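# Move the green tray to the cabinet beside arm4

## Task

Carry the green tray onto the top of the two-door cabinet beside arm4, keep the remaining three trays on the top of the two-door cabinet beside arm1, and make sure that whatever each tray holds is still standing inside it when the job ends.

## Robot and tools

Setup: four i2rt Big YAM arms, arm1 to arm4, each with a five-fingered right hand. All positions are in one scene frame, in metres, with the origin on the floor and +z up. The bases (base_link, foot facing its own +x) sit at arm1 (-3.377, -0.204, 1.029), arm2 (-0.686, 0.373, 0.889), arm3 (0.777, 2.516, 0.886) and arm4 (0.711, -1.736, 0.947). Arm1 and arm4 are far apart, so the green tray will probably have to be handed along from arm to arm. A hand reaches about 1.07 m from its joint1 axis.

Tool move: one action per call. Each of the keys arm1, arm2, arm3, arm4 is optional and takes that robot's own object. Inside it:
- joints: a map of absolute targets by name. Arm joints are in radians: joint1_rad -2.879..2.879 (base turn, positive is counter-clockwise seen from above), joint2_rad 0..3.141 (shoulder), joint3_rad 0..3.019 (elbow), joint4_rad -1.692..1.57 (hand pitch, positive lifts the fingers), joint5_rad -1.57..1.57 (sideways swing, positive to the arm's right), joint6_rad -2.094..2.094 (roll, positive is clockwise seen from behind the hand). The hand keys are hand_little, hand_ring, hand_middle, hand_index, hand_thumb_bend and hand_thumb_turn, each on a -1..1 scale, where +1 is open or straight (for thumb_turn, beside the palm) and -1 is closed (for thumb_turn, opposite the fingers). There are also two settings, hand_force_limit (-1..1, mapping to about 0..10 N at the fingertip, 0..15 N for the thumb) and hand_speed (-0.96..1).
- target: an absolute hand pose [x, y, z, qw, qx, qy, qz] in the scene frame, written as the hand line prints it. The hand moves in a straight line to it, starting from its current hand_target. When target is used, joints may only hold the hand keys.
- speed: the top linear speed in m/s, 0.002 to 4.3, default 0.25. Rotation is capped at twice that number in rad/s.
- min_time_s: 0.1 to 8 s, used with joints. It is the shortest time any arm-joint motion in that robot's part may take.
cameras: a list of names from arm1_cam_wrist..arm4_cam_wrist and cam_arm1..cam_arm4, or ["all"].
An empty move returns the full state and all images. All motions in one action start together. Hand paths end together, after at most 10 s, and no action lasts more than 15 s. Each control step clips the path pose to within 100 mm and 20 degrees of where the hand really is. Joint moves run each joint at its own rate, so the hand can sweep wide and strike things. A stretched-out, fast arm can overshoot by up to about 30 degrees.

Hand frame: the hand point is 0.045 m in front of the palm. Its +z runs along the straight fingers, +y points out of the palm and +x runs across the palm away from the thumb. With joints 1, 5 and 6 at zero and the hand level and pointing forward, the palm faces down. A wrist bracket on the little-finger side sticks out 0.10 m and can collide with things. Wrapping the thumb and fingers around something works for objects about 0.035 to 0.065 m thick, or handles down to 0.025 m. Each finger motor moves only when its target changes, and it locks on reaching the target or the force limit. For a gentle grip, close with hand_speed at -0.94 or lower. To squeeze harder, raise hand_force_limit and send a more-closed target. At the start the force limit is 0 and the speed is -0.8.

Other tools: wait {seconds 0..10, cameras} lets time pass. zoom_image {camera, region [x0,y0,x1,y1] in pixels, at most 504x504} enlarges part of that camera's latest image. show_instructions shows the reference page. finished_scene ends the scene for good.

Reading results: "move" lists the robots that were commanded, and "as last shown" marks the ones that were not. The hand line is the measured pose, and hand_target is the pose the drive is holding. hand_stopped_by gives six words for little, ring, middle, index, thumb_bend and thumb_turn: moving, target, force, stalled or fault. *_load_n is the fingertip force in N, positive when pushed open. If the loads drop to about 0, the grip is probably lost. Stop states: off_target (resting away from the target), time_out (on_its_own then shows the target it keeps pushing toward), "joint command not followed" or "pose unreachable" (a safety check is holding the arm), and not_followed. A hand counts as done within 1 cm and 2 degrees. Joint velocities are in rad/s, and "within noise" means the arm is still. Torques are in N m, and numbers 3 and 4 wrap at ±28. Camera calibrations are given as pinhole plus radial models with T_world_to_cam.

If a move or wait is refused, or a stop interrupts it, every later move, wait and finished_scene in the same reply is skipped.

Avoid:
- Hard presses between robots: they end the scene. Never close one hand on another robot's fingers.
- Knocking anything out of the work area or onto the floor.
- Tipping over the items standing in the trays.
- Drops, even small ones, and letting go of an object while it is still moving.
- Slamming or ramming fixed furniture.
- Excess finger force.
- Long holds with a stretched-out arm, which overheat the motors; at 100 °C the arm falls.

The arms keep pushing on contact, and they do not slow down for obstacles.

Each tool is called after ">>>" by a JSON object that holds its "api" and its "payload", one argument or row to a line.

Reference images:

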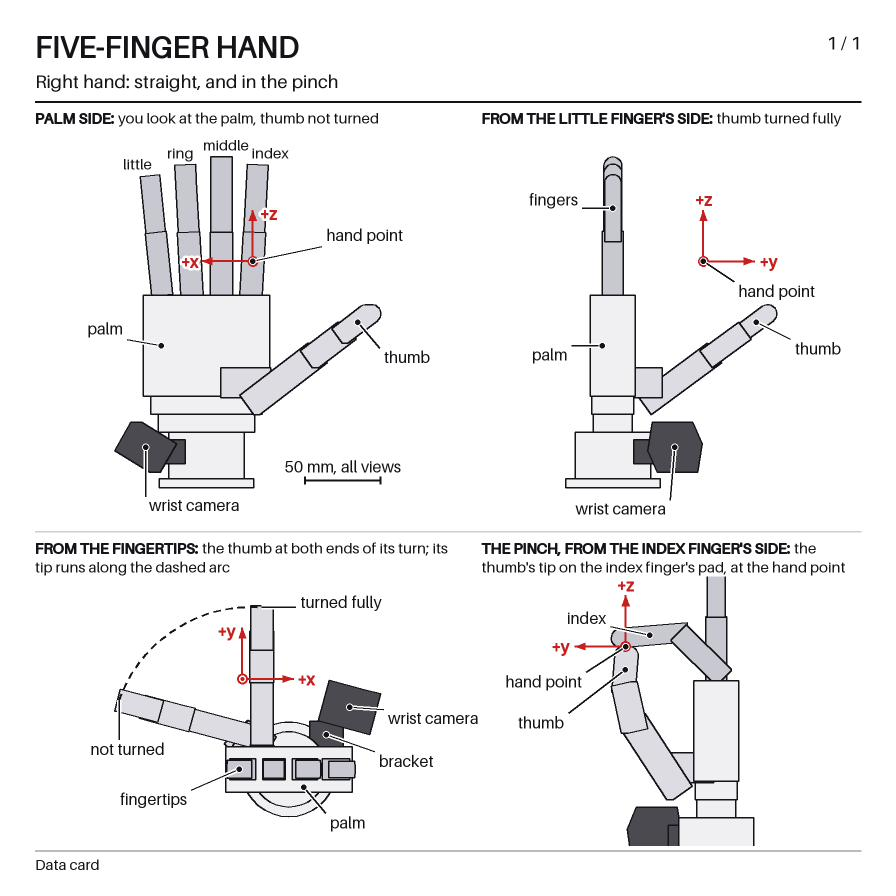

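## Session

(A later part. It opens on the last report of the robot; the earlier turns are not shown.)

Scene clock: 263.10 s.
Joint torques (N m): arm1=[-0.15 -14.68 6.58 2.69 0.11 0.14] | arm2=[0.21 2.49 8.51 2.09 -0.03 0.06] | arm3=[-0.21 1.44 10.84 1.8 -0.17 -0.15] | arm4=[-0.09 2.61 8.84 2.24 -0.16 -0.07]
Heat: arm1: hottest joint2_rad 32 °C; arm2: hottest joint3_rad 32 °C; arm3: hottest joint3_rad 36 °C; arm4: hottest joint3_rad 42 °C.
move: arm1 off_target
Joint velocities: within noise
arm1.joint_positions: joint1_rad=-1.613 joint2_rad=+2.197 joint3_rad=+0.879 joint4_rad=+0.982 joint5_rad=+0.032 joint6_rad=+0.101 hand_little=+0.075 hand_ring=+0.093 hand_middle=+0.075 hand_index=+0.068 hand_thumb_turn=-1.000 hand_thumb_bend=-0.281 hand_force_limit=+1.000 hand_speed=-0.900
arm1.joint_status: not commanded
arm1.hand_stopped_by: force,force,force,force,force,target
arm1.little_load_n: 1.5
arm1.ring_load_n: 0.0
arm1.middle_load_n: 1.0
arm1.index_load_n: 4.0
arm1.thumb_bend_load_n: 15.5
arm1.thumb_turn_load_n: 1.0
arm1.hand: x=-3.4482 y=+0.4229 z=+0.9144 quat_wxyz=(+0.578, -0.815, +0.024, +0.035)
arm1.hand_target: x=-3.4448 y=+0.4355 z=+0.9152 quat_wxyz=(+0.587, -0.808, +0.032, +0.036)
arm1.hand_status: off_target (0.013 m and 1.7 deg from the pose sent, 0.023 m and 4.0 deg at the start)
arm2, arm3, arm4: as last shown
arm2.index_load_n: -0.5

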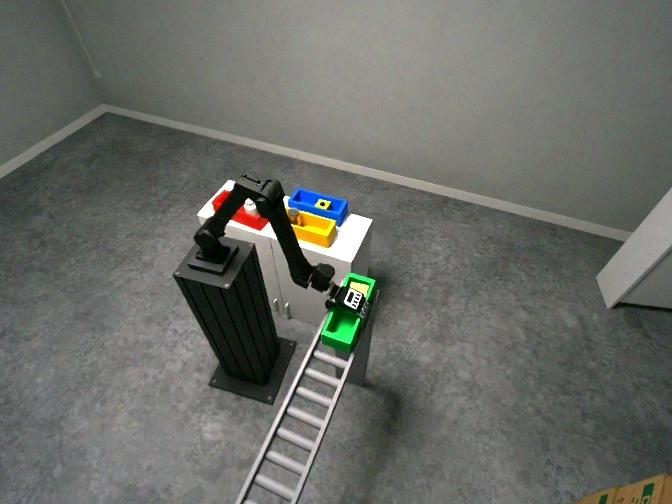

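>>> {"api": "zoom_image", "payload": {
  "camera": "cam_arm1",
  "region": [330, 270, 390, 330]
}}

>>> {"api": "move", "payload": {
  "cameras": ["arm1_cam_wrist", "cam_arm1", "cam_arm2"]
}}

Scaled by 8.400 from the camera's image (finer frame: 960x720).

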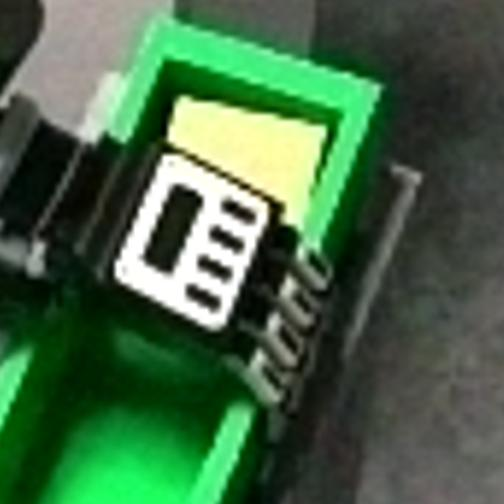

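Scene clock: 263.97 s.
Joint torques (N m): arm1=[0.32 -14.74 6.67 2.67 0.13 0.13] | arm2=[0.26 2.43 8.51 2.1 -0.04 0.06] | arm3=[-0.26 1.49 10.84 1.8 -0.17 -0.14] | arm4=[-0.26 2.67 8.76 2.29 -0.18 -0.08]
Heat: arm1: hottest joint2_rad 32 °C; arm2: hottest joint3_rad 32 °C; arm3: hottest joint3_rad 36 °C; arm4: hottest joint3_rad 42 °C.
Joint velocities: within noise
arm1.joint_positions: joint1_rad=-1.613 joint2_rad=+2.197 joint3_rad=+0.879 joint4_rad=+0.982 joint5_rad=+0.032 joint6_rad=+0.101 hand_little=+0.075 hand_ring=+0.093 hand_middle=+0.075 hand_index=+0.068 hand_thumb_turn=-1.000 hand_thumb_bend=-0.281 hand_force_limit=+1.000 hand_speed=-0.900
arm1.joint_status: not commanded
arm1.hand_stopped_by: force,force,force,force,force,target
arm1.little_load_n: 1.5
arm1.ring_load_n: 0.0
arm1.middle_load_n: 1.0
arm1.index_load_n: 4.0
arm1.thumb_bend_load_n: 15.5
arm1.thumb_turn_load_n: 1.0
arm1.hand: x=-3.4482 y=+0.4229 z=+0.9144 quat_wxyz=(+0.578, -0.815, +0.024, +0.035) (m; scene frame)
arm1.hand_target: x=-3.4448 y=+0.4355 z=+0.9152 quat_wxyz=(+0.587, -0.808, +0.032, +0.036) (m; scene frame)
arm1.hand_status: off_target (0.013 m and 1.7 deg from the pose sent, 0.023 m and 4.0 deg at the start)
arm2.joint_positions: joint1_rad=-0.115 joint2_rad=+0.632 joint3_rad=+1.457 joint4_rad=-1.336 joint5_rad=-0.006 joint6_rad=-1.089 hand_little=+1.000 hand_ring=+1.000 hand_middle=+1.000 hand_index=+1.000 hand_thumb_turn=+1.000 hand_thumb_bend=+1.000 hand_force_limit=+0.000 hand_speed=-0.800
arm2.joint_status: not commanded
arm2.hand_stopped_by: target,target,target,target,target,target
arm2.little_load_n: 0.0
arm2.ring_load_n: 0.0
arm2.middle_load_n: 0.0
arm2.index_load_n: 0.0
arm2.thumb_bend_load_n: 0.0
arm2.thumb_turn_load_n: 0.0
arm2.hand: x=-0.9011 y=+0.4269 z=+1.4009 quat_wxyz=(+0.497, -0.231, -0.829, +0.109) (m; scene frame)
arm2.hand_target: x=-0.8995 y=+0.4269 z=+1.4096 quat_wxyz=(+0.506, -0.230, -0.824, +0.111) (m; scene frame)
arm2.hand_status: not commanded
arm3.joint_positions: joint1_rad=-0.251 joint2_rad=+0.638 joint3_rad=+1.377 joint4_rad=-1.217 joint5_rad=-0.253 joint6_rad=-1.341 hand_little=+1.000 hand_ring=+1.000 hand_middle=+1.000 hand_index=+1.000 hand_thumb_turn=+1.000 hand_thumb_bend=+1.000 hand_force_limit=+0.000 hand_speed=-0.800
arm3.joint_status: not commanded
arm3.hand_stopped_by: target,target,target,target,target,target
arm3.little_load_n: 0.0
arm3.ring_load_n: -0.5
arm3.middle_load_n: 0.0
arm3.index_load_n: 0.0
arm3.thumb_bend_load_n: 0.0
arm3.thumb_turn_load_n: 0.0
arm3.hand: x=+1.0338 y=+2.5864 z=+1.3871 quat_wxyz=(-0.229, +0.848, +0.082, +0.471) (m; scene frame)
arm3.hand_target: x=+1.0328 y=+2.5862 z=+1.3993 quat_wxyz=(-0.231, +0.841, +0.083, +0.483) (m; scene frame)
arm3.hand_status: not commanded
arm4.joint_positions: joint1_rad=+0.305 joint2_rad=+0.619 joint3_rad=+1.418 joint4_rad=-1.163 joint5_rad=-0.192 joint6_rad=-1.236 hand_little=+1.000 hand_ring=+1.000 hand_middle=+1.000 hand_index=+1.000 hand_thumb_turn=+1.000 hand_thumb_bend=+1.000 hand_force_limit=+0.000 hand_speed=-0.800
arm4.joint_status: not commanded
arm4.hand_stopped_by: target,target,target,target,target,target
arm4.little_load_n: 0.0
arm4.ring_load_n: 0.0
arm4.middle_load_n: 0.5
arm4.index_load_n: 0.0
arm4.thumb_bend_load_n: -0.5
arm4.thumb_turn_load_n: 0.0
arm4.hand: x=+0.9621 y=-1.7985 z=+1.4826 quat_wxyz=(-0.127, +0.805, -0.160, +0.557) (m; scene frame)
arm4.hand_target: x=+0.9600 y=-1.7983 z=+1.4922 quat_wxyz=(-0.128, +0.800, -0.158, +0.565) (m; scene frame)
arm4.hand_status: not commanded
pictures: arm1_cam_wrist, cam_arm1, cam_arm2
camera_calibration:
arm1_cam_wrist: T_world_to_cam=[[0.15265, -0.36992, -0.91644, 1.51675], [-0.8558, -0.51326, 0.06463, -2.78922], [-0.49428, 0.77442, -0.39493, -1.55583]] pos_world=[-3.38755, 0.33435, 0.95583]

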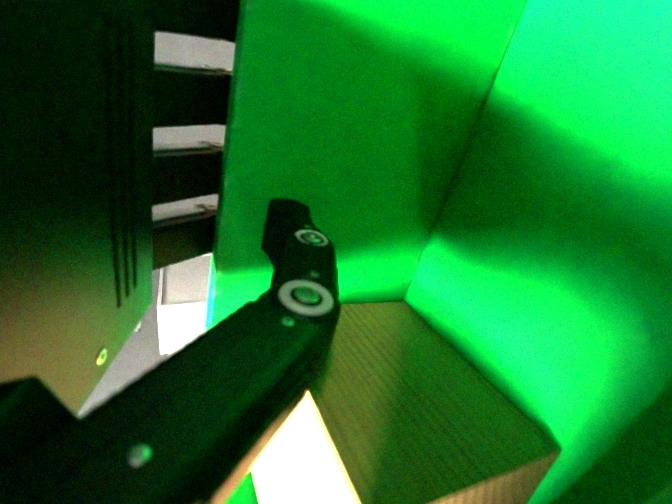

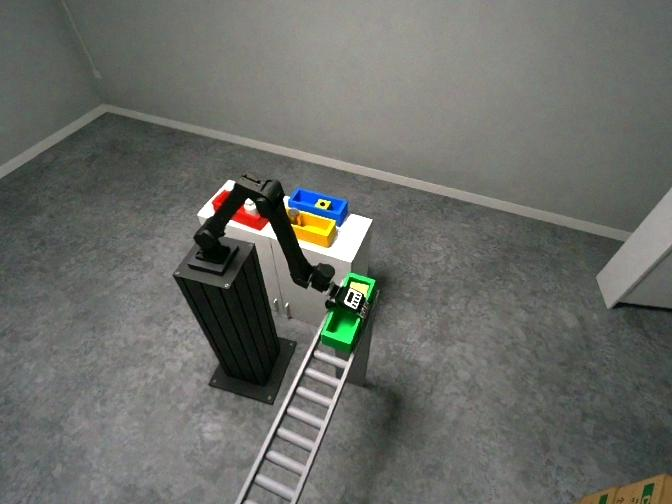

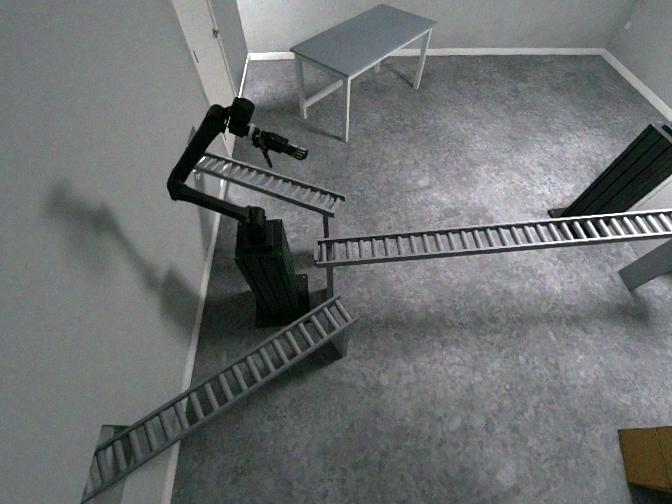

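>>> {"api": "zoom_image", "payload": {
  "camera": "cam_arm1",
  "region": [220, 440, 310, 504]
}}

>>> {"api": "zoom_image", "payload": {
  "camera": "cam_arm2",
  "region": [572, 190, 672, 270]
}}

>>> {"api": "zoom_image", "payload": {
  "camera": "cam_arm2",
  "region": [300, 210, 400, 290]
}}

Scaled by 5.600 from the camera's image (finer frame: 960x720).

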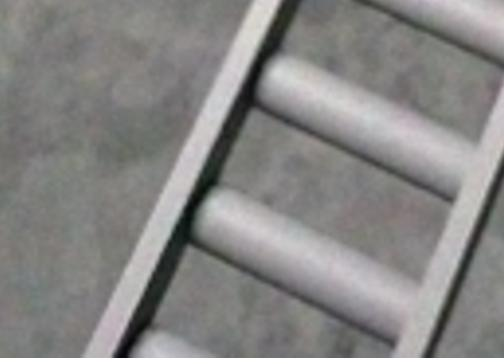

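Scaled by 5.040 from the camera's image (finer frame: 960x720).

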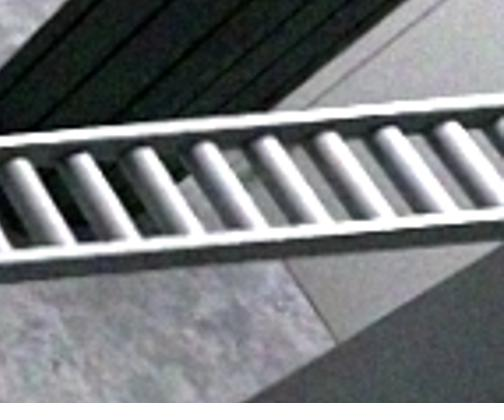

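Scaled by 5.040 from the camera's image (finer frame: 960x720).

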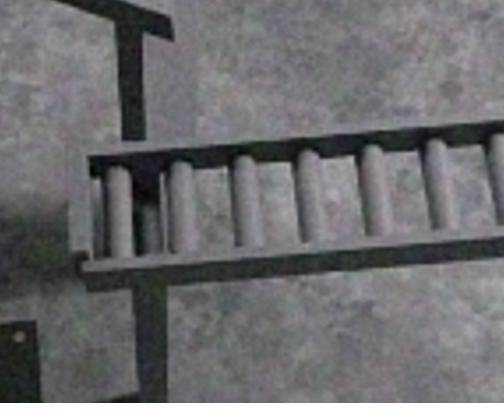

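>>> {"api": "move", "payload": {
  "arm1": {"joints": {"hand_thumb_bend": -0.24, "hand_speed": -0.9}},
  "cameras": ["arm1_cam_wrist"]
}}

Scene clock: 278.00 s.
Joint torques (N m): arm1=[-0.15 -14.51 6.61 2.69 0.1 0.11] | arm2=[0.26 2.49 8.51 2.1 -0.03 0.06] | arm3=[-0.21 1.38 10.81 1.81 -0.17 -0.14] | arm4=[-0.38 2.55 8.8 2.26 -0.16 -0.07]
Heat: arm1: hottest joint3_rad 32 °C; arm2: hottest joint3_rad 32 °C; arm3: hottest joint3_rad 36 °C; arm4: hottest joint3_rad 42 °C.
move: arm1 done
Joint velocities: within noise
arm1.joint_positions: joint1_rad=-1.613 joint2_rad=+2.197 joint3_rad=+0.879 joint4_rad=+0.984 joint5_rad=+0.032 joint6_rad=+0.102 hand_little=+0.075 hand_ring=+0.093 hand_middle=+0.075 hand_index=+0.068 hand_thumb_turn=-1.000 hand_thumb_bend=-0.239 hand_force_limit=+1.000 hand_speed=-0.900
arm1.joint_status: all done
arm1.hand_stopped_by: force,force,force,force,target,target
arm1.little_load_n: 0.5
arm1.ring_load_n: 0.0
arm1.middle_load_n: 0.0
arm1.index_load_n: 2.0
arm1.thumb_bend_load_n: 2.5
arm1.thumb_turn_load_n: 0.0
arm1.hand: x=-3.4484 y=+0.4233 z=+0.9151 quat_wxyz=(+0.579, -0.814, +0.024, +0.035)
arm1.hand_target: x=-3.4448 y=+0.4356 z=+0.9154 quat_wxyz=(+0.587, -0.808, +0.033, +0.036)
arm1.hand_status: not commanded
arm2, arm3, arm4: as last shown
arm3.ring_load_n: 0.0
arm4.middle_load_n: 0.0
arm4.thumb_bend_load_n: 0.0
arm1_cam_wrist: T_world_to_cam=[[0.15103, -0.36762, -0.91763, 1.51213], [-0.8559, -0.51307, 0.06467, -2.78964], [-0.49459, 0.77564, -0.39214, -1.56009]] pos_world=[-3.38765, 0.33465, 0.95622]

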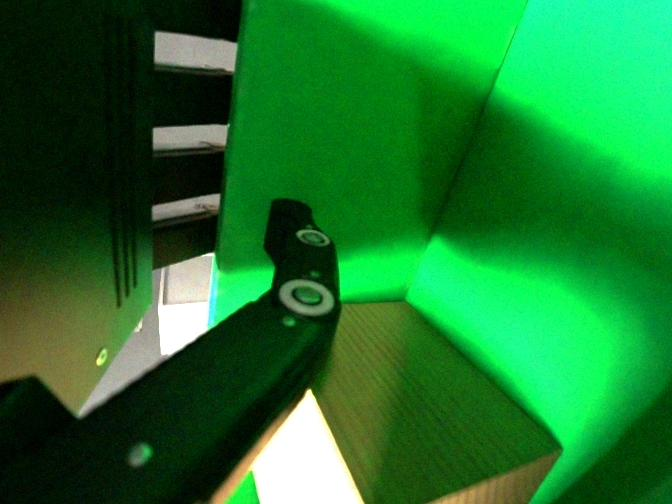

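>>> {"api": "move", "payload": {
  "arm1": {"joints": {"hand_thumb_bend": -0.2, "hand_speed": -0.9}},
  "cameras": ["arm1_cam_wrist", "cam_arm1"]
}}

>>> {"api": "zoom_image", "payload": {
  "camera": "cam_arm1",
  "region": [305, 310, 365, 370]
}}

Scene clock: 279.03 s.
Joint torques (N m): arm1=[-0.15 -14.97 6.61 2.63 0.13 0.11] | arm2=[0.26 2.43 8.51 2.06 -0.03 0.06] | arm3=[-0.21 1.32 10.84 1.81 -0.16 -0.15] | arm4=[-0.21 2.78 8.8 2.26 -0.17 -0.09]
Heat: arm1: hottest joint3_rad 32 °C; arm2: hottest joint3_rad 32 °C; arm3: hottest joint3_rad 36 °C; arm4: hottest joint3_rad 42 °C.
move: arm1 done
Joint velocities: within noise
arm1.joint_positions: joint1_rad=-1.613 joint2_rad=+2.197 joint3_rad=+0.880 joint4_rad=+0.985 joint5_rad=+0.032 joint6_rad=+0.103 hand_little=+0.075 hand_ring=+0.093 hand_middle=+0.075 hand_index=+0.068 hand_thumb_turn=-1.000 hand_thumb_bend=-0.200 hand_force_limit=+1.000 hand_speed=-0.900
arm1.joint_status: all done
arm1.hand_stopped_by: force,force,force,force,target,target
arm1.little_load_n: 0.5
arm1.ring_load_n: 0.0
arm1.middle_load_n: 0.0
arm1.index_load_n: 1.5
arm1.thumb_bend_load_n: 0.0
arm1.thumb_turn_load_n: 0.0
arm1.hand: x=-3.4484 y=+0.4240 z=+0.9153 quat_wxyz=(+0.579, -0.814, +0.024, +0.035)
arm1.hand_target: x=-3.4448 y=+0.4355 z=+0.9152 quat_wxyz=(+0.587, -0.808, +0.032, +0.036)
arm1.hand_status: not commanded
arm2, arm3, arm4: as last shown
arm1_cam_wrist: T_world_to_cam=[[0.15057, -0.3666, -0.91812, 1.51091], [-0.85593, -0.51305, 0.06449, -2.78934], [-0.49468, 0.77613, -0.39103, -1.56215]] pos_world=[-3.38775, 0.33525, 0.95622]

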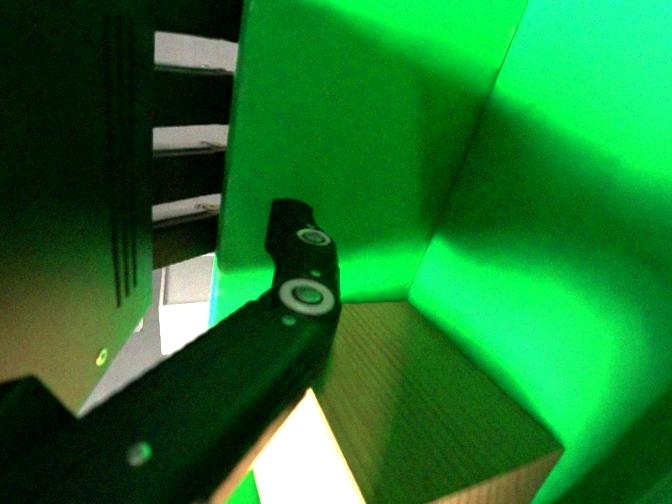

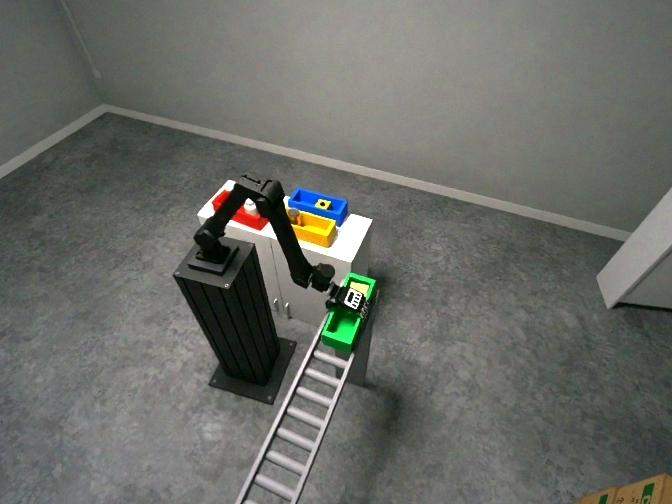

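Scaled by 8.400 from the camera's image (finer frame: 960x720).

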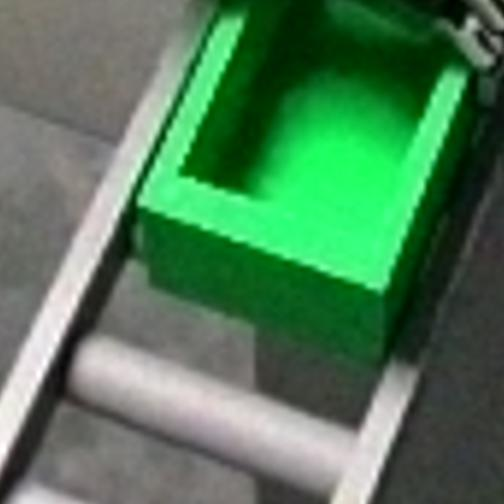

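>>> {"api": "zoom_image", "payload": {
  "camera": "arm1_cam_wrist",
  "region": [60, 220, 240, 400]
}}

>>> {"api": "zoom_image", "payload": {
  "camera": "cam_arm1",
  "region": [340, 280, 385, 325]
}}

Scaled by 2.800 from the camera's image (finer frame: 960x720).

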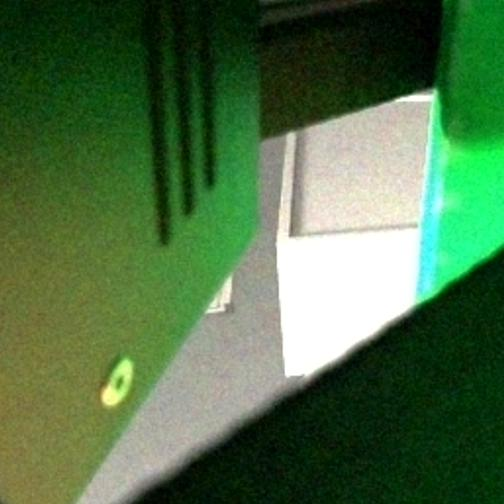

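Scaled by 11.200 from the camera's image (finer frame: 960x720).

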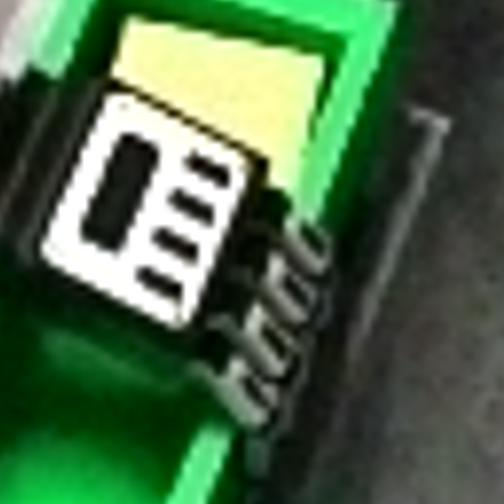

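>>> {"api": "zoom_image", "payload": {
  "camera": "cam_arm1",
  "region": [315, 320, 360, 360]
}}

Scaled by 11.200 from the camera's image (finer frame: 960x720).

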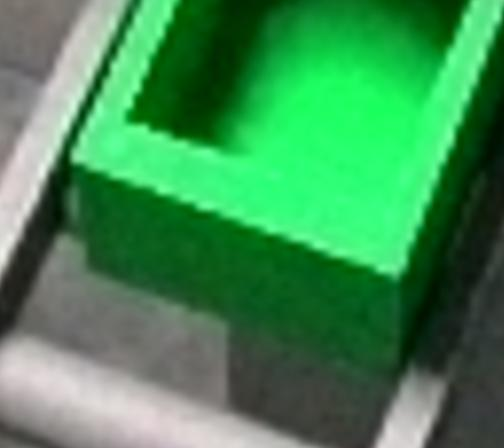

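>>> {"api": "move", "payload": {
  "arm1": {"target": [-3.447, 0.427, 0.909, 0.5658, -0.8235, 0.03164, 0.0257], "speed": 0.03},
  "cameras": ["arm1_cam_wrist", "cam_arm1"]
}}

>>> {"api": "zoom_image", "payload": {
  "camera": "cam_arm1",
  "region": [315, 320, 360, 360]
}}

Scene clock: 285.37 s.
Joint torques (N m): arm1=[0.91 -16.09 5.45 1.17 0.26 0.03] | arm2=[0.26 2.49 8.51 2.09 -0.03 0.06] | arm3=[-0.15 1.38 10.82 1.8 -0.17 -0.14] | arm4=[-0.21 2.43 8.76 2.19 -0.18 -0.06]
Heat: arm1: hottest joint3_rad 32 °C; arm2: hottest joint3_rad 32 °C; arm3: hottest joint3_rad 36 °C; arm4: hottest joint3_rad 42 °C.
move: arm1 done
Joint velocities: within noise
arm1.joint_positions: joint1_rad=-1.613 joint2_rad=+2.190 joint3_rad=+0.885 joint4_rad=+0.954 joint5_rad=+0.053 joint6_rad=+0.103 hand_little=+0.075 hand_ring=+0.093 hand_middle=+0.075 hand_index=+0.068 hand_thumb_turn=-1.000 hand_thumb_bend=-0.200 hand_force_limit=+1.000 hand_speed=-0.900
arm1.joint_status: not commanded
arm1.hand_stopped_by: force,force,force,force,target,target
arm1.little_load_n: 2.5
arm1.ring_load_n: 0.0
arm1.middle_load_n: 0.5
arm1.index_load_n: 2.0
arm1.thumb_bend_load_n: 0.0
arm1.thumb_turn_load_n: 0.0
arm1.hand: x=-3.4443 y=+0.4246 z=+0.9141 quat_wxyz=(+0.572, -0.819, +0.030, +0.026)
arm1.hand_target: x=-3.4469 y=+0.4269 z=+0.9092 quat_wxyz=(+0.566, -0.823, +0.032, +0.026)
arm1.hand_status: done (0.006 m and 0.9 deg from the pose sent, 0.007 m and 2.4 deg at the start)
arm2, arm3, arm4: as last shown
arm1_cam_wrist: T_world_to_cam=[[0.15068, -0.38589, -0.91016, 1.51077], [-0.86647, -0.4948, 0.06633, -2.83118], [-0.47594, 0.77863, -0.40892, -1.48121]] pos_world=[-3.38576, 0.33545, 0.95713]

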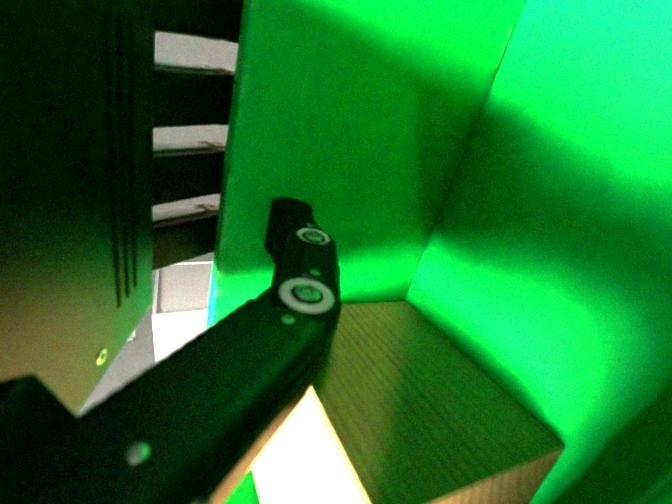

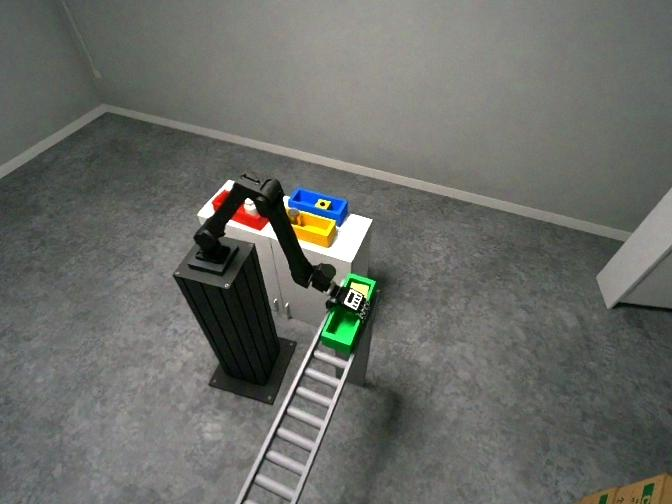

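Scaled by 11.200 from the camera's image (finer frame: 960x720).

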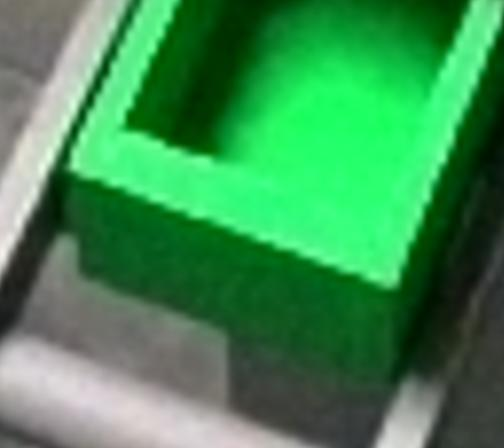

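>>> {"api": "move", "payload": {
  "arm1": {"target": [-3.447, 0.41, 0.915, 0.5658, -0.8235, 0.03164, 0.0257], "speed": 0.03},
  "cameras": ["arm1_cam_wrist", "cam_arm1"]
}}

>>> {"api": "zoom_image", "payload": {
  "camera": "cam_arm1",
  "region": [315, 320, 360, 360]
}}

Scene clock: 286.93 s.
Joint torques (N m): arm1=[1.79 -17.08 2.88 2.11 0.04 0.05] | arm2=[0.32 2.43 8.53 2.09 -0.04 0.06] | arm3=[-0.21 1.44 10.81 1.8 -0.17 -0.14] | arm4=[0.03 2.61 8.77 2.28 -0.18 -0.07]
Heat: arm1: hottest joint4_rad 32 °C; arm2: hottest joint3_rad 32 °C; arm3: hottest joint3_rad 36 °C; arm4: hottest joint3_rad 42 °C.
move: arm1 done
Joint velocities: within noise
arm1.joint_positions: joint1_rad=-1.613 joint2_rad=+2.176 joint3_rad=+0.860 joint4_rad=+0.954 joint5_rad=+0.061 joint6_rad=+0.103 hand_little=+0.075 hand_ring=+0.093 hand_middle=+0.075 hand_index=+0.068 hand_thumb_turn=-1.000 hand_thumb_bend=-0.200 hand_force_limit=+1.000 hand_speed=-0.900
arm1.joint_status: not commanded
arm1.hand_stopped_by: force,force,force,force,target,target
arm1.little_load_n: 0.0
arm1.ring_load_n: 0.0
arm1.middle_load_n: 1.5
arm1.index_load_n: 5.0
arm1.thumb_bend_load_n: 0.0
arm1.thumb_turn_load_n: 0.0
arm1.hand: x=-3.4422 y=+0.4155 z=+0.9141 quat_wxyz=(+0.568, -0.822, +0.033, +0.022)
arm1.hand_target: x=-3.4469 y=+0.4100 z=+0.9149 quat_wxyz=(+0.566, -0.824, +0.032, +0.026)
arm1.hand_status: done (0.007 m and 0.5 deg from the pose sent, 0.015 m and 0.9 deg at the start)
arm2, arm3, arm4: as last shown
arm1_cam_wrist: T_world_to_cam=[[0.15084, -0.39692, -0.90538, 1.50769], [-0.8704, -0.48752, 0.06872, -2.8526], [-0.46866, 0.77768, -0.41901, -1.43841]] pos_world=[-3.38446, 0.32635, 0.95834]

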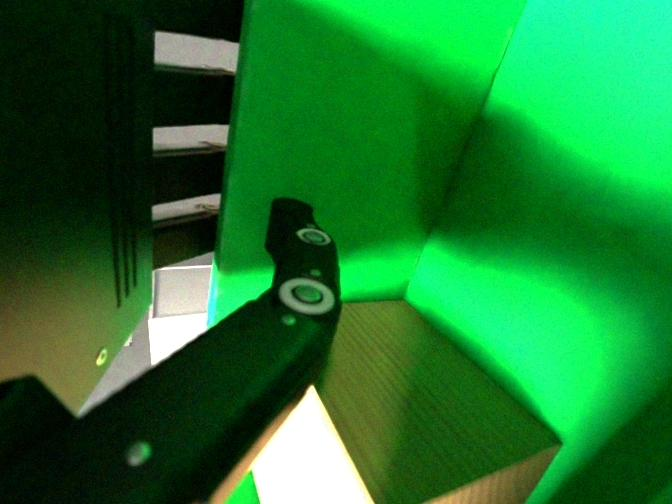

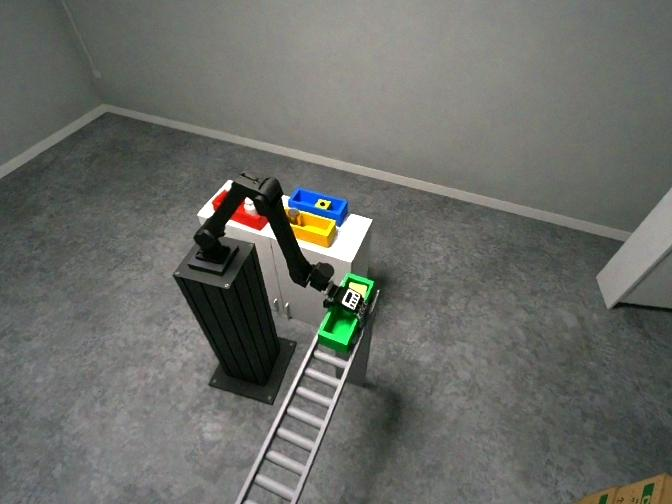

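Scaled by 11.200 from the camera's image (finer frame: 960x720).

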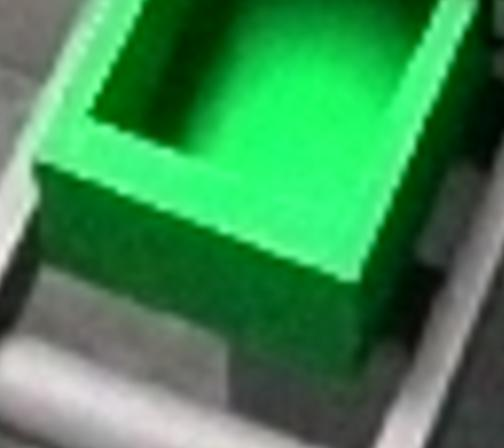

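>>> {"api": "move", "payload": {
  "arm1": {"joints": {"hand_index": 0.12, "hand_middle": 0.12, "hand_ring": 0.12, "hand_little": 0.12, "hand_speed": -0.9}},
  "cameras": ["arm1_cam_wrist", "cam_arm1"]
}}

>>> {"api": "zoom_image", "payload": {
  "camera": "cam_arm1",
  "region": [315, 320, 360, 360]
}}

Scene clock: 288.97 s.
Joint torques (N m): arm1=[1.49 -16.97 3.02 2.22 0.03 0.03] | arm2=[0.21 2.43 8.51 2.07 -0.04 0.06] | arm3=[-0.15 1.38 10.84 1.81 -0.17 -0.14] | arm4=[-0.21 2.78 8.9 2.3 -0.14 -0.07]
Heat: arm1: hottest joint4_rad 32 °C; arm2: hottest joint3_rad 32 °C; arm3: hottest joint3_rad 36 °C; arm4: hottest joint3_rad 42 °C.
move: arm1 done
Joint velocities: within noise
arm1.joint_positions: joint1_rad=-1.613 joint2_rad=+2.176 joint3_rad=+0.858 joint4_rad=+0.954 joint5_rad=+0.061 joint6_rad=+0.103 hand_little=+0.120 hand_ring=+0.120 hand_middle=+0.120 hand_index=+0.120 hand_thumb_turn=-1.000 hand_thumb_bend=-0.200 hand_force_limit=+1.000 hand_speed=-0.900
arm1.joint_status: all done
arm1.hand_stopped_by: target,target,target,target,target,target
arm1.little_load_n: 0.0
arm1.ring_load_n: 0.0
arm1.middle_load_n: 0.0
arm1.index_load_n: 0.5
arm1.thumb_bend_load_n: 0.0
arm1.thumb_turn_load_n: 0.0
arm1.hand: x=-3.4421 y=+0.4146 z=+0.9137 quat_wxyz=(+0.568, -0.822, +0.033, +0.022)
arm1.hand_target: x=-3.4469 y=+0.4101 z=+0.9150 quat_wxyz=(+0.566, -0.823, +0.032, +0.026)
arm1.hand_status: not commanded
arm2, arm3, arm4: as last shown
arm4.little_load_n: 0.5
arm4.ring_load_n: -0.5
arm1_cam_wrist: T_world_to_cam=[[0.15098, -0.39821, -0.90478, 1.50741], [-0.87039, -0.48746, 0.0693, -2.85341], [-0.46865, 0.77705, -0.42019, -1.43648]] pos_world=[-3.38436, 0.32555, 0.95804]

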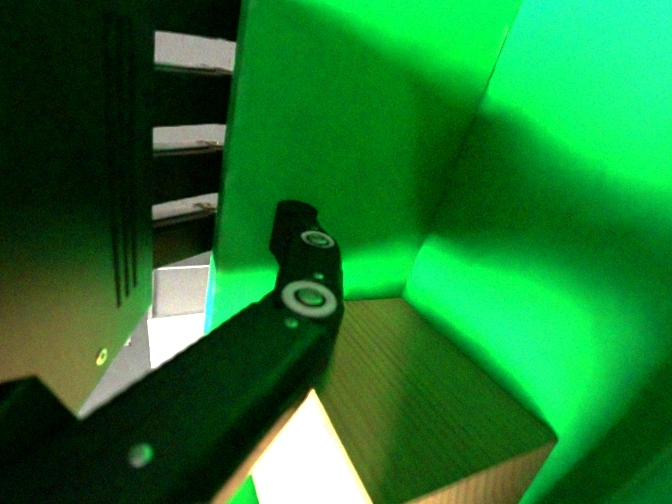

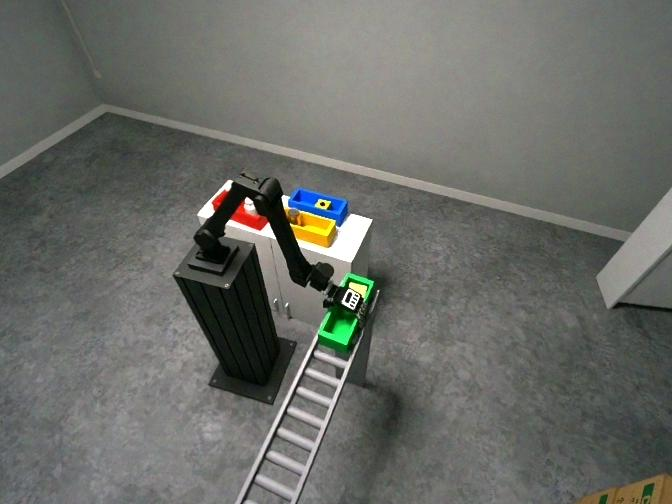

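Scaled by 11.200 from the camera's image (finer frame: 960x720).

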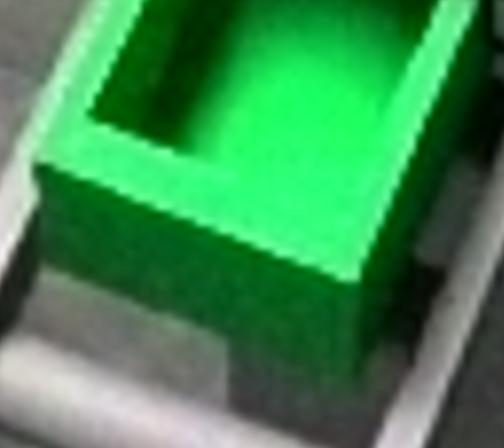

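>>> {"api": "move", "payload": {
  "arm1": {"joints": {"hand_index": 0.15, "hand_middle": 0.15, "hand_ring": 0.15, "hand_little": 0.15, "hand_thumb_bend": -0.12, "hand_speed": -0.85}}
}}

>>> {"api": "move", "payload": {
  "arm1": {"target": [-3.447, 0.414, 0.95, 0.5658, -0.8235, 0.03164, 0.0257], "speed": 0.05},
  "cameras": ["arm1_cam_wrist", "cam_arm1"]
}}

>>> {"api": "zoom_image", "payload": {
  "camera": "cam_arm1",
  "region": [315, 270, 385, 360]
}}

Scene clock: 290.50 s.
Joint torques (N m): arm1=[1.49 -16.79 3.19 2.11 0.07 0.03] | arm2=[0.26 2.55 8.53 2.09 -0.03 0.06] | arm3=[-0.21 1.38 10.82 1.78 -0.17 -0.15] | arm4=[0.03 2.61 8.81 2.26 -0.17 -0.06]
Heat: arm1: hottest joint4_rad 32 °C; arm2: hottest joint3_rad 32 °C; arm3: hottest joint3_rad 36 °C; arm4: hottest joint3_rad 42 °C.
move: arm1 done
Joint velocities: within noise
arm1.joint_positions: joint1_rad=-1.613 joint2_rad=+2.176 joint3_rad=+0.857 joint4_rad=+0.954 joint5_rad=+0.061 joint6_rad=+0.103 hand_little=+0.150 hand_ring=+0.150 hand_middle=+0.150 hand_index=+0.150 hand_thumb_turn=-1.000 hand_thumb_bend=-0.120 hand_force_limit=+1.000 hand_speed=-0.850
arm1.joint_status: all done
arm1.hand_stopped_by: target,target,target,target,target,target
arm1.little_load_n: 0.0
arm1.ring_load_n: 0.0
arm1.middle_load_n: 0.0
arm1.index_load_n: 0.0
arm1.thumb_bend_load_n: 0.0
arm1.thumb_turn_load_n: 0.0
arm1.hand: x=-3.4421 y=+0.4140 z=+0.9133 quat_wxyz=(+0.567, -0.823, +0.032, +0.022)
arm1.hand_target: x=-3.4468 y=+0.4100 z=+0.9149 quat_wxyz=(+0.566, -0.824, +0.032, +0.026)
arm1.hand_status: not commanded
arm2, arm3, arm4: as last shown
arm3.thumb_bend_load_n: -0.5
arm3.thumb_turn_load_n: -0.5
arm4.little_load_n: 0.0
arm4.ring_load_n: 0.0
pictures: none

Scene clock: 291.73 s.
Joint torques (N m): arm1=[1.38 -17.38 4.42 1.96 0 0] | arm2=[0.26 2.49 8.51 2.07 -0.03 0.06] | arm3=[-0.26 1.38 10.85 1.81 -0.17 -0.14] | arm4=[-0.15 2.49 8.84 2.26 -0.15 -0.09]
Heat: arm1: hottest joint4_rad 32 °C; arm2: hottest joint3_rad 32 °C; arm3: hottest joint3_rad 36 °C; arm4: hottest joint3_rad 42 °C.
move: arm1 done
Joint velocities: within noise
arm1.joint_positions: joint1_rad=-1.613 joint2_rad=+2.082 joint3_rad=+0.840 joint4_rad=+0.871 joint5_rad=+0.061 joint6_rad=+0.103 hand_little=+0.150 hand_ring=+0.150 hand_middle=+0.150 hand_index=+0.150 hand_thumb_turn=-1.000 hand_thumb_bend=-0.120 hand_force_limit=+1.000 hand_speed=-0.850
arm1.joint_status: not commanded
arm1.hand_stopped_by: target,target,target,target,target,target
arm1.little_load_n: 0.0
arm1.ring_load_n: 0.0
arm1.middle_load_n: 0.0
arm1.index_load_n: 0.0
arm1.thumb_bend_load_n: 0.0
arm1.thumb_turn_load_n: 0.0
arm1.hand: x=-3.4421 y=+0.4142 z=+0.9441 quat_wxyz=(+0.564, -0.825, +0.032, +0.022)
arm1.hand_target: x=-3.4469 y=+0.4141 z=+0.9501 quat_wxyz=(+0.566, -0.823, +0.032, +0.026)
arm1.hand_status: done (0.008 m and 0.5 deg from the pose sent, 0.037 m and 0.4 deg at the start)
arm2, arm3, arm4: as last shown
arm2.index_load_n: -0.5
arm3.thumb_bend_load_n: 0.0
arm3.thumb_turn_load_n: 0.0
arm1_cam_wrist: T_world_to_cam=[[0.1515, -0.40582, -0.90131, 1.53647], [-0.87044, -0.48684, 0.07289, -2.85951], [-0.46837, 0.7735, -0.427, -1.41455]] pos_world=[-3.38436, 0.32555, 0.98924]

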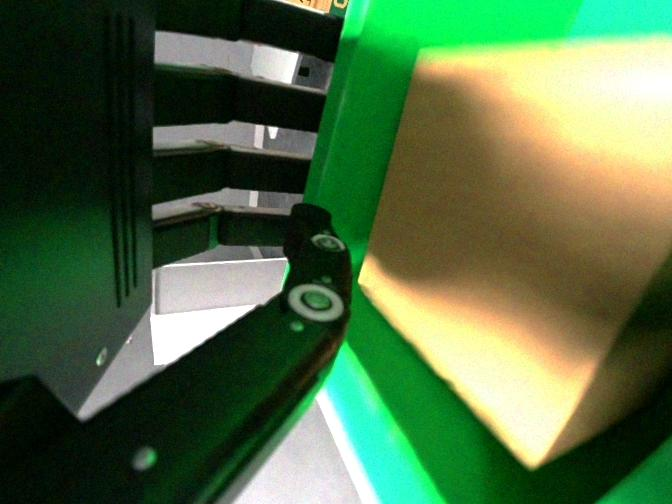

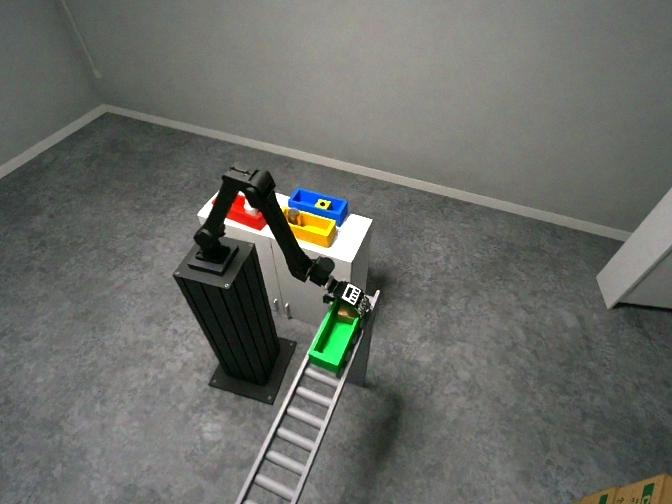

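Scaled by 5.600 from the camera's image (finer frame: 960x720).

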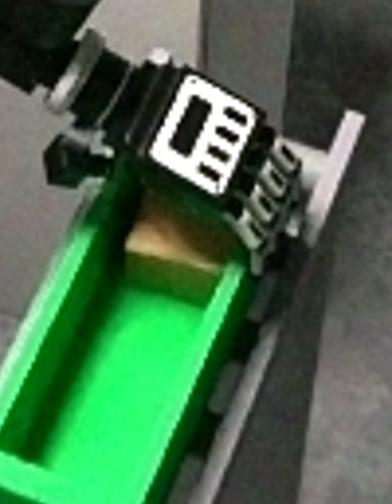

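>>> {"api": "move", "payload": {
  "arm1": {"target": [-3.447, 0.41, 1.0, 0.5658, -0.8235, 0.03164, 0.0257], "speed": 0.1},
  "cameras": ["arm1_cam_wrist", "cam_arm1", "cam_arm2"]
}}

Scene clock: 293.30 s.
Joint torques (N m): arm1=[1.2 -15.62 5.5 2 0.02 0.04] | arm2=[0.26 2.43 8.53 2.07 -0.04 0.06] | arm3=[-0.21 1.44 10.82 1.81 -0.17 -0.14] | arm4=[-0.03 2.61 8.84 2.19 -0.16 -0.07]
Heat: arm1: hottest joint4_rad 32 °C; arm2: hottest joint3_rad 32 °C; arm3: hottest joint3_rad 36 °C; arm4: hottest joint3_rad 42 °C.
move: arm1 done
Joint velocities: within noise
arm1.joint_positions: joint1_rad=-1.613 joint2_rad=+1.930 joint3_rad=+0.812 joint4_rad=+0.749 joint5_rad=+0.061 joint6_rad=+0.103 hand_little=+0.150 hand_ring=+0.150 hand_middle=+0.150 hand_index=+0.150 hand_thumb_turn=-1.000 hand_thumb_bend=-0.120 hand_force_limit=+1.000 hand_speed=-0.850
arm1.joint_status: not commanded
arm1.hand_stopped_by: target,target,target,target,target,target
arm1.little_load_n: 0.0
arm1.ring_load_n: 0.0
arm1.middle_load_n: 0.0
arm1.index_load_n: 0.0
arm1.thumb_bend_load_n: 0.0
arm1.thumb_turn_load_n: 0.0
arm1.hand: x=-3.4419 y=+0.4107 z=+0.9967 quat_wxyz=(+0.565, -0.824, +0.032, +0.022)
arm1.hand_target: x=-3.4469 y=+0.4099 z=+0.9998 quat_wxyz=(+0.566, -0.824, +0.032, +0.026)
arm1.hand_status: done (0.006 m and 0.4 deg from the pose sent, 0.056 m and 0.5 deg at the start)
arm2.joint_positions: joint1_rad=-0.115 joint2_rad=+0.632 joint3_rad=+1.457 joint4_rad=-1.336 joint5_rad=-0.006 joint6_rad=-1.089 hand_little=+1.000 hand_ring=+1.000 hand_middle=+1.000 hand_index=+1.000 hand_thumb_turn=+1.000 hand_thumb_bend=+1.000 hand_force_limit=+0.000 hand_speed=-0.800
arm2.joint_status: not commanded
arm2.hand_stopped_by: target,target,target,target,target,target
arm2.little_load_n: 0.0
arm2.ring_load_n: 0.0
arm2.middle_load_n: 0.0
arm2.index_load_n: 0.0
arm2.thumb_bend_load_n: 0.0
arm2.thumb_turn_load_n: 0.0
arm2.hand: x=-0.9011 y=+0.4269 z=+1.4009 quat_wxyz=(+0.497, -0.231, -0.829, +0.109)
arm2.hand_target: x=-0.8995 y=+0.4269 z=+1.4096 quat_wxyz=(+0.506, -0.230, -0.824, +0.111)
arm2.hand_status: not commanded
arm3.joint_positions: joint1_rad=-0.251 joint2_rad=+0.638 joint3_rad=+1.377 joint4_rad=-1.217 joint5_rad=-0.253 joint6_rad=-1.341 hand_little=+1.000 hand_ring=+1.000 hand_middle=+1.000 hand_index=+1.000 hand_thumb_turn=+1.000 hand_thumb_bend=+1.000 hand_force_limit=+0.000 hand_speed=-0.800
arm3.joint_status: not commanded
arm3.hand_stopped_by: target,target,target,target,target,target
arm3.little_load_n: 0.0
arm3.ring_load_n: 0.0
arm3.middle_load_n: 0.0
arm3.index_load_n: 0.0
arm3.thumb_bend_load_n: 0.0
arm3.thumb_turn_load_n: 0.0
arm3.hand: x=+1.0338 y=+2.5864 z=+1.3871 quat_wxyz=(-0.229, +0.848, +0.082, +0.471)
arm3.hand_target: x=+1.0328 y=+2.5862 z=+1.3993 quat_wxyz=(-0.231, +0.841, +0.083, +0.483)
arm3.hand_status: not commanded
arm4.joint_positions: joint1_rad=+0.305 joint2_rad=+0.619 joint3_rad=+1.418 joint4_rad=-1.163 joint5_rad=-0.192 joint6_rad=-1.236 hand_little=+1.000 hand_ring=+1.000 hand_middle=+1.000 hand_index=+1.000 hand_thumb_turn=+1.000 hand_thumb_bend=+1.000 hand_force_limit=+0.000 hand_speed=-0.800
arm4.joint_status: not commanded
arm4.hand_stopped_by: target,target,target,target,target,target
arm4.little_load_n: 0.0
arm4.ring_load_n: 0.0
arm4.middle_load_n: 0.0
arm4.index_load_n: 0.0
arm4.thumb_bend_load_n: 0.0
arm4.thumb_turn_load_n: 0.0
arm4.hand: x=+0.9621 y=-1.7985 z=+1.4826 quat_wxyz=(-0.127, +0.805, -0.160, +0.557)
arm4.hand_target: x=+0.9600 y=-1.7983 z=+1.4922 quat_wxyz=(-0.128, +0.800, -0.158, +0.565)
arm4.hand_status: not commanded
arm1_cam_wrist: T_world_to_cam=[[0.1513, -0.40304, -0.90259, 1.58183], [-0.87042, -0.48707, 0.07159, -2.86345], [-0.46848, 0.7748, -0.42451, -1.39263]] pos_world=[-3.38416, 0.32185, 1.04154]

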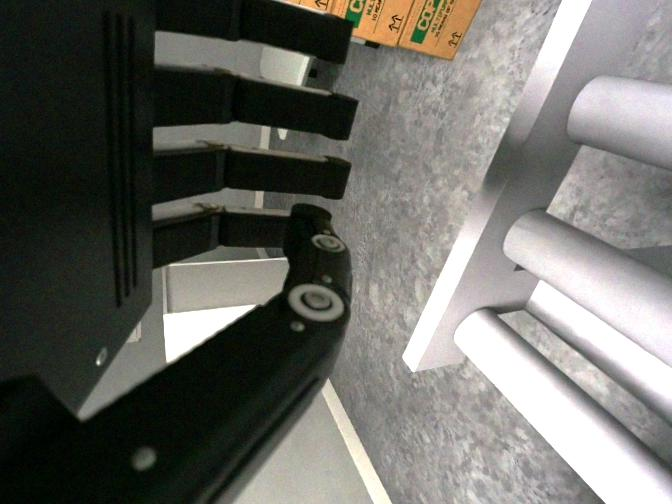

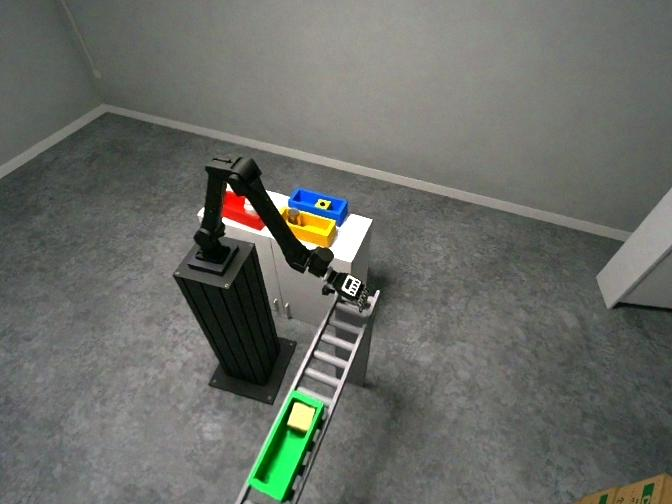

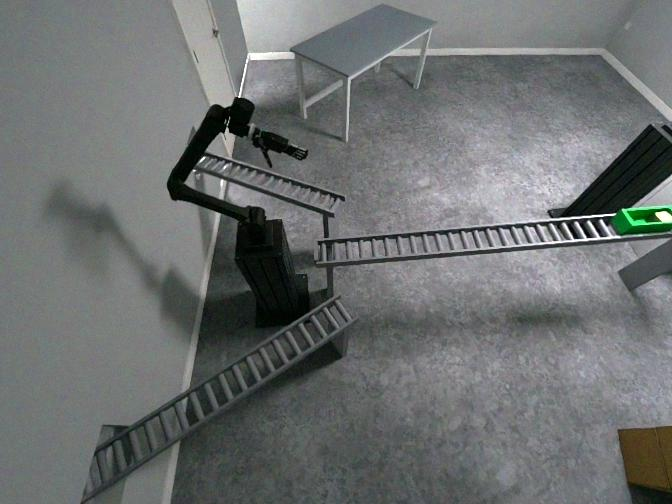

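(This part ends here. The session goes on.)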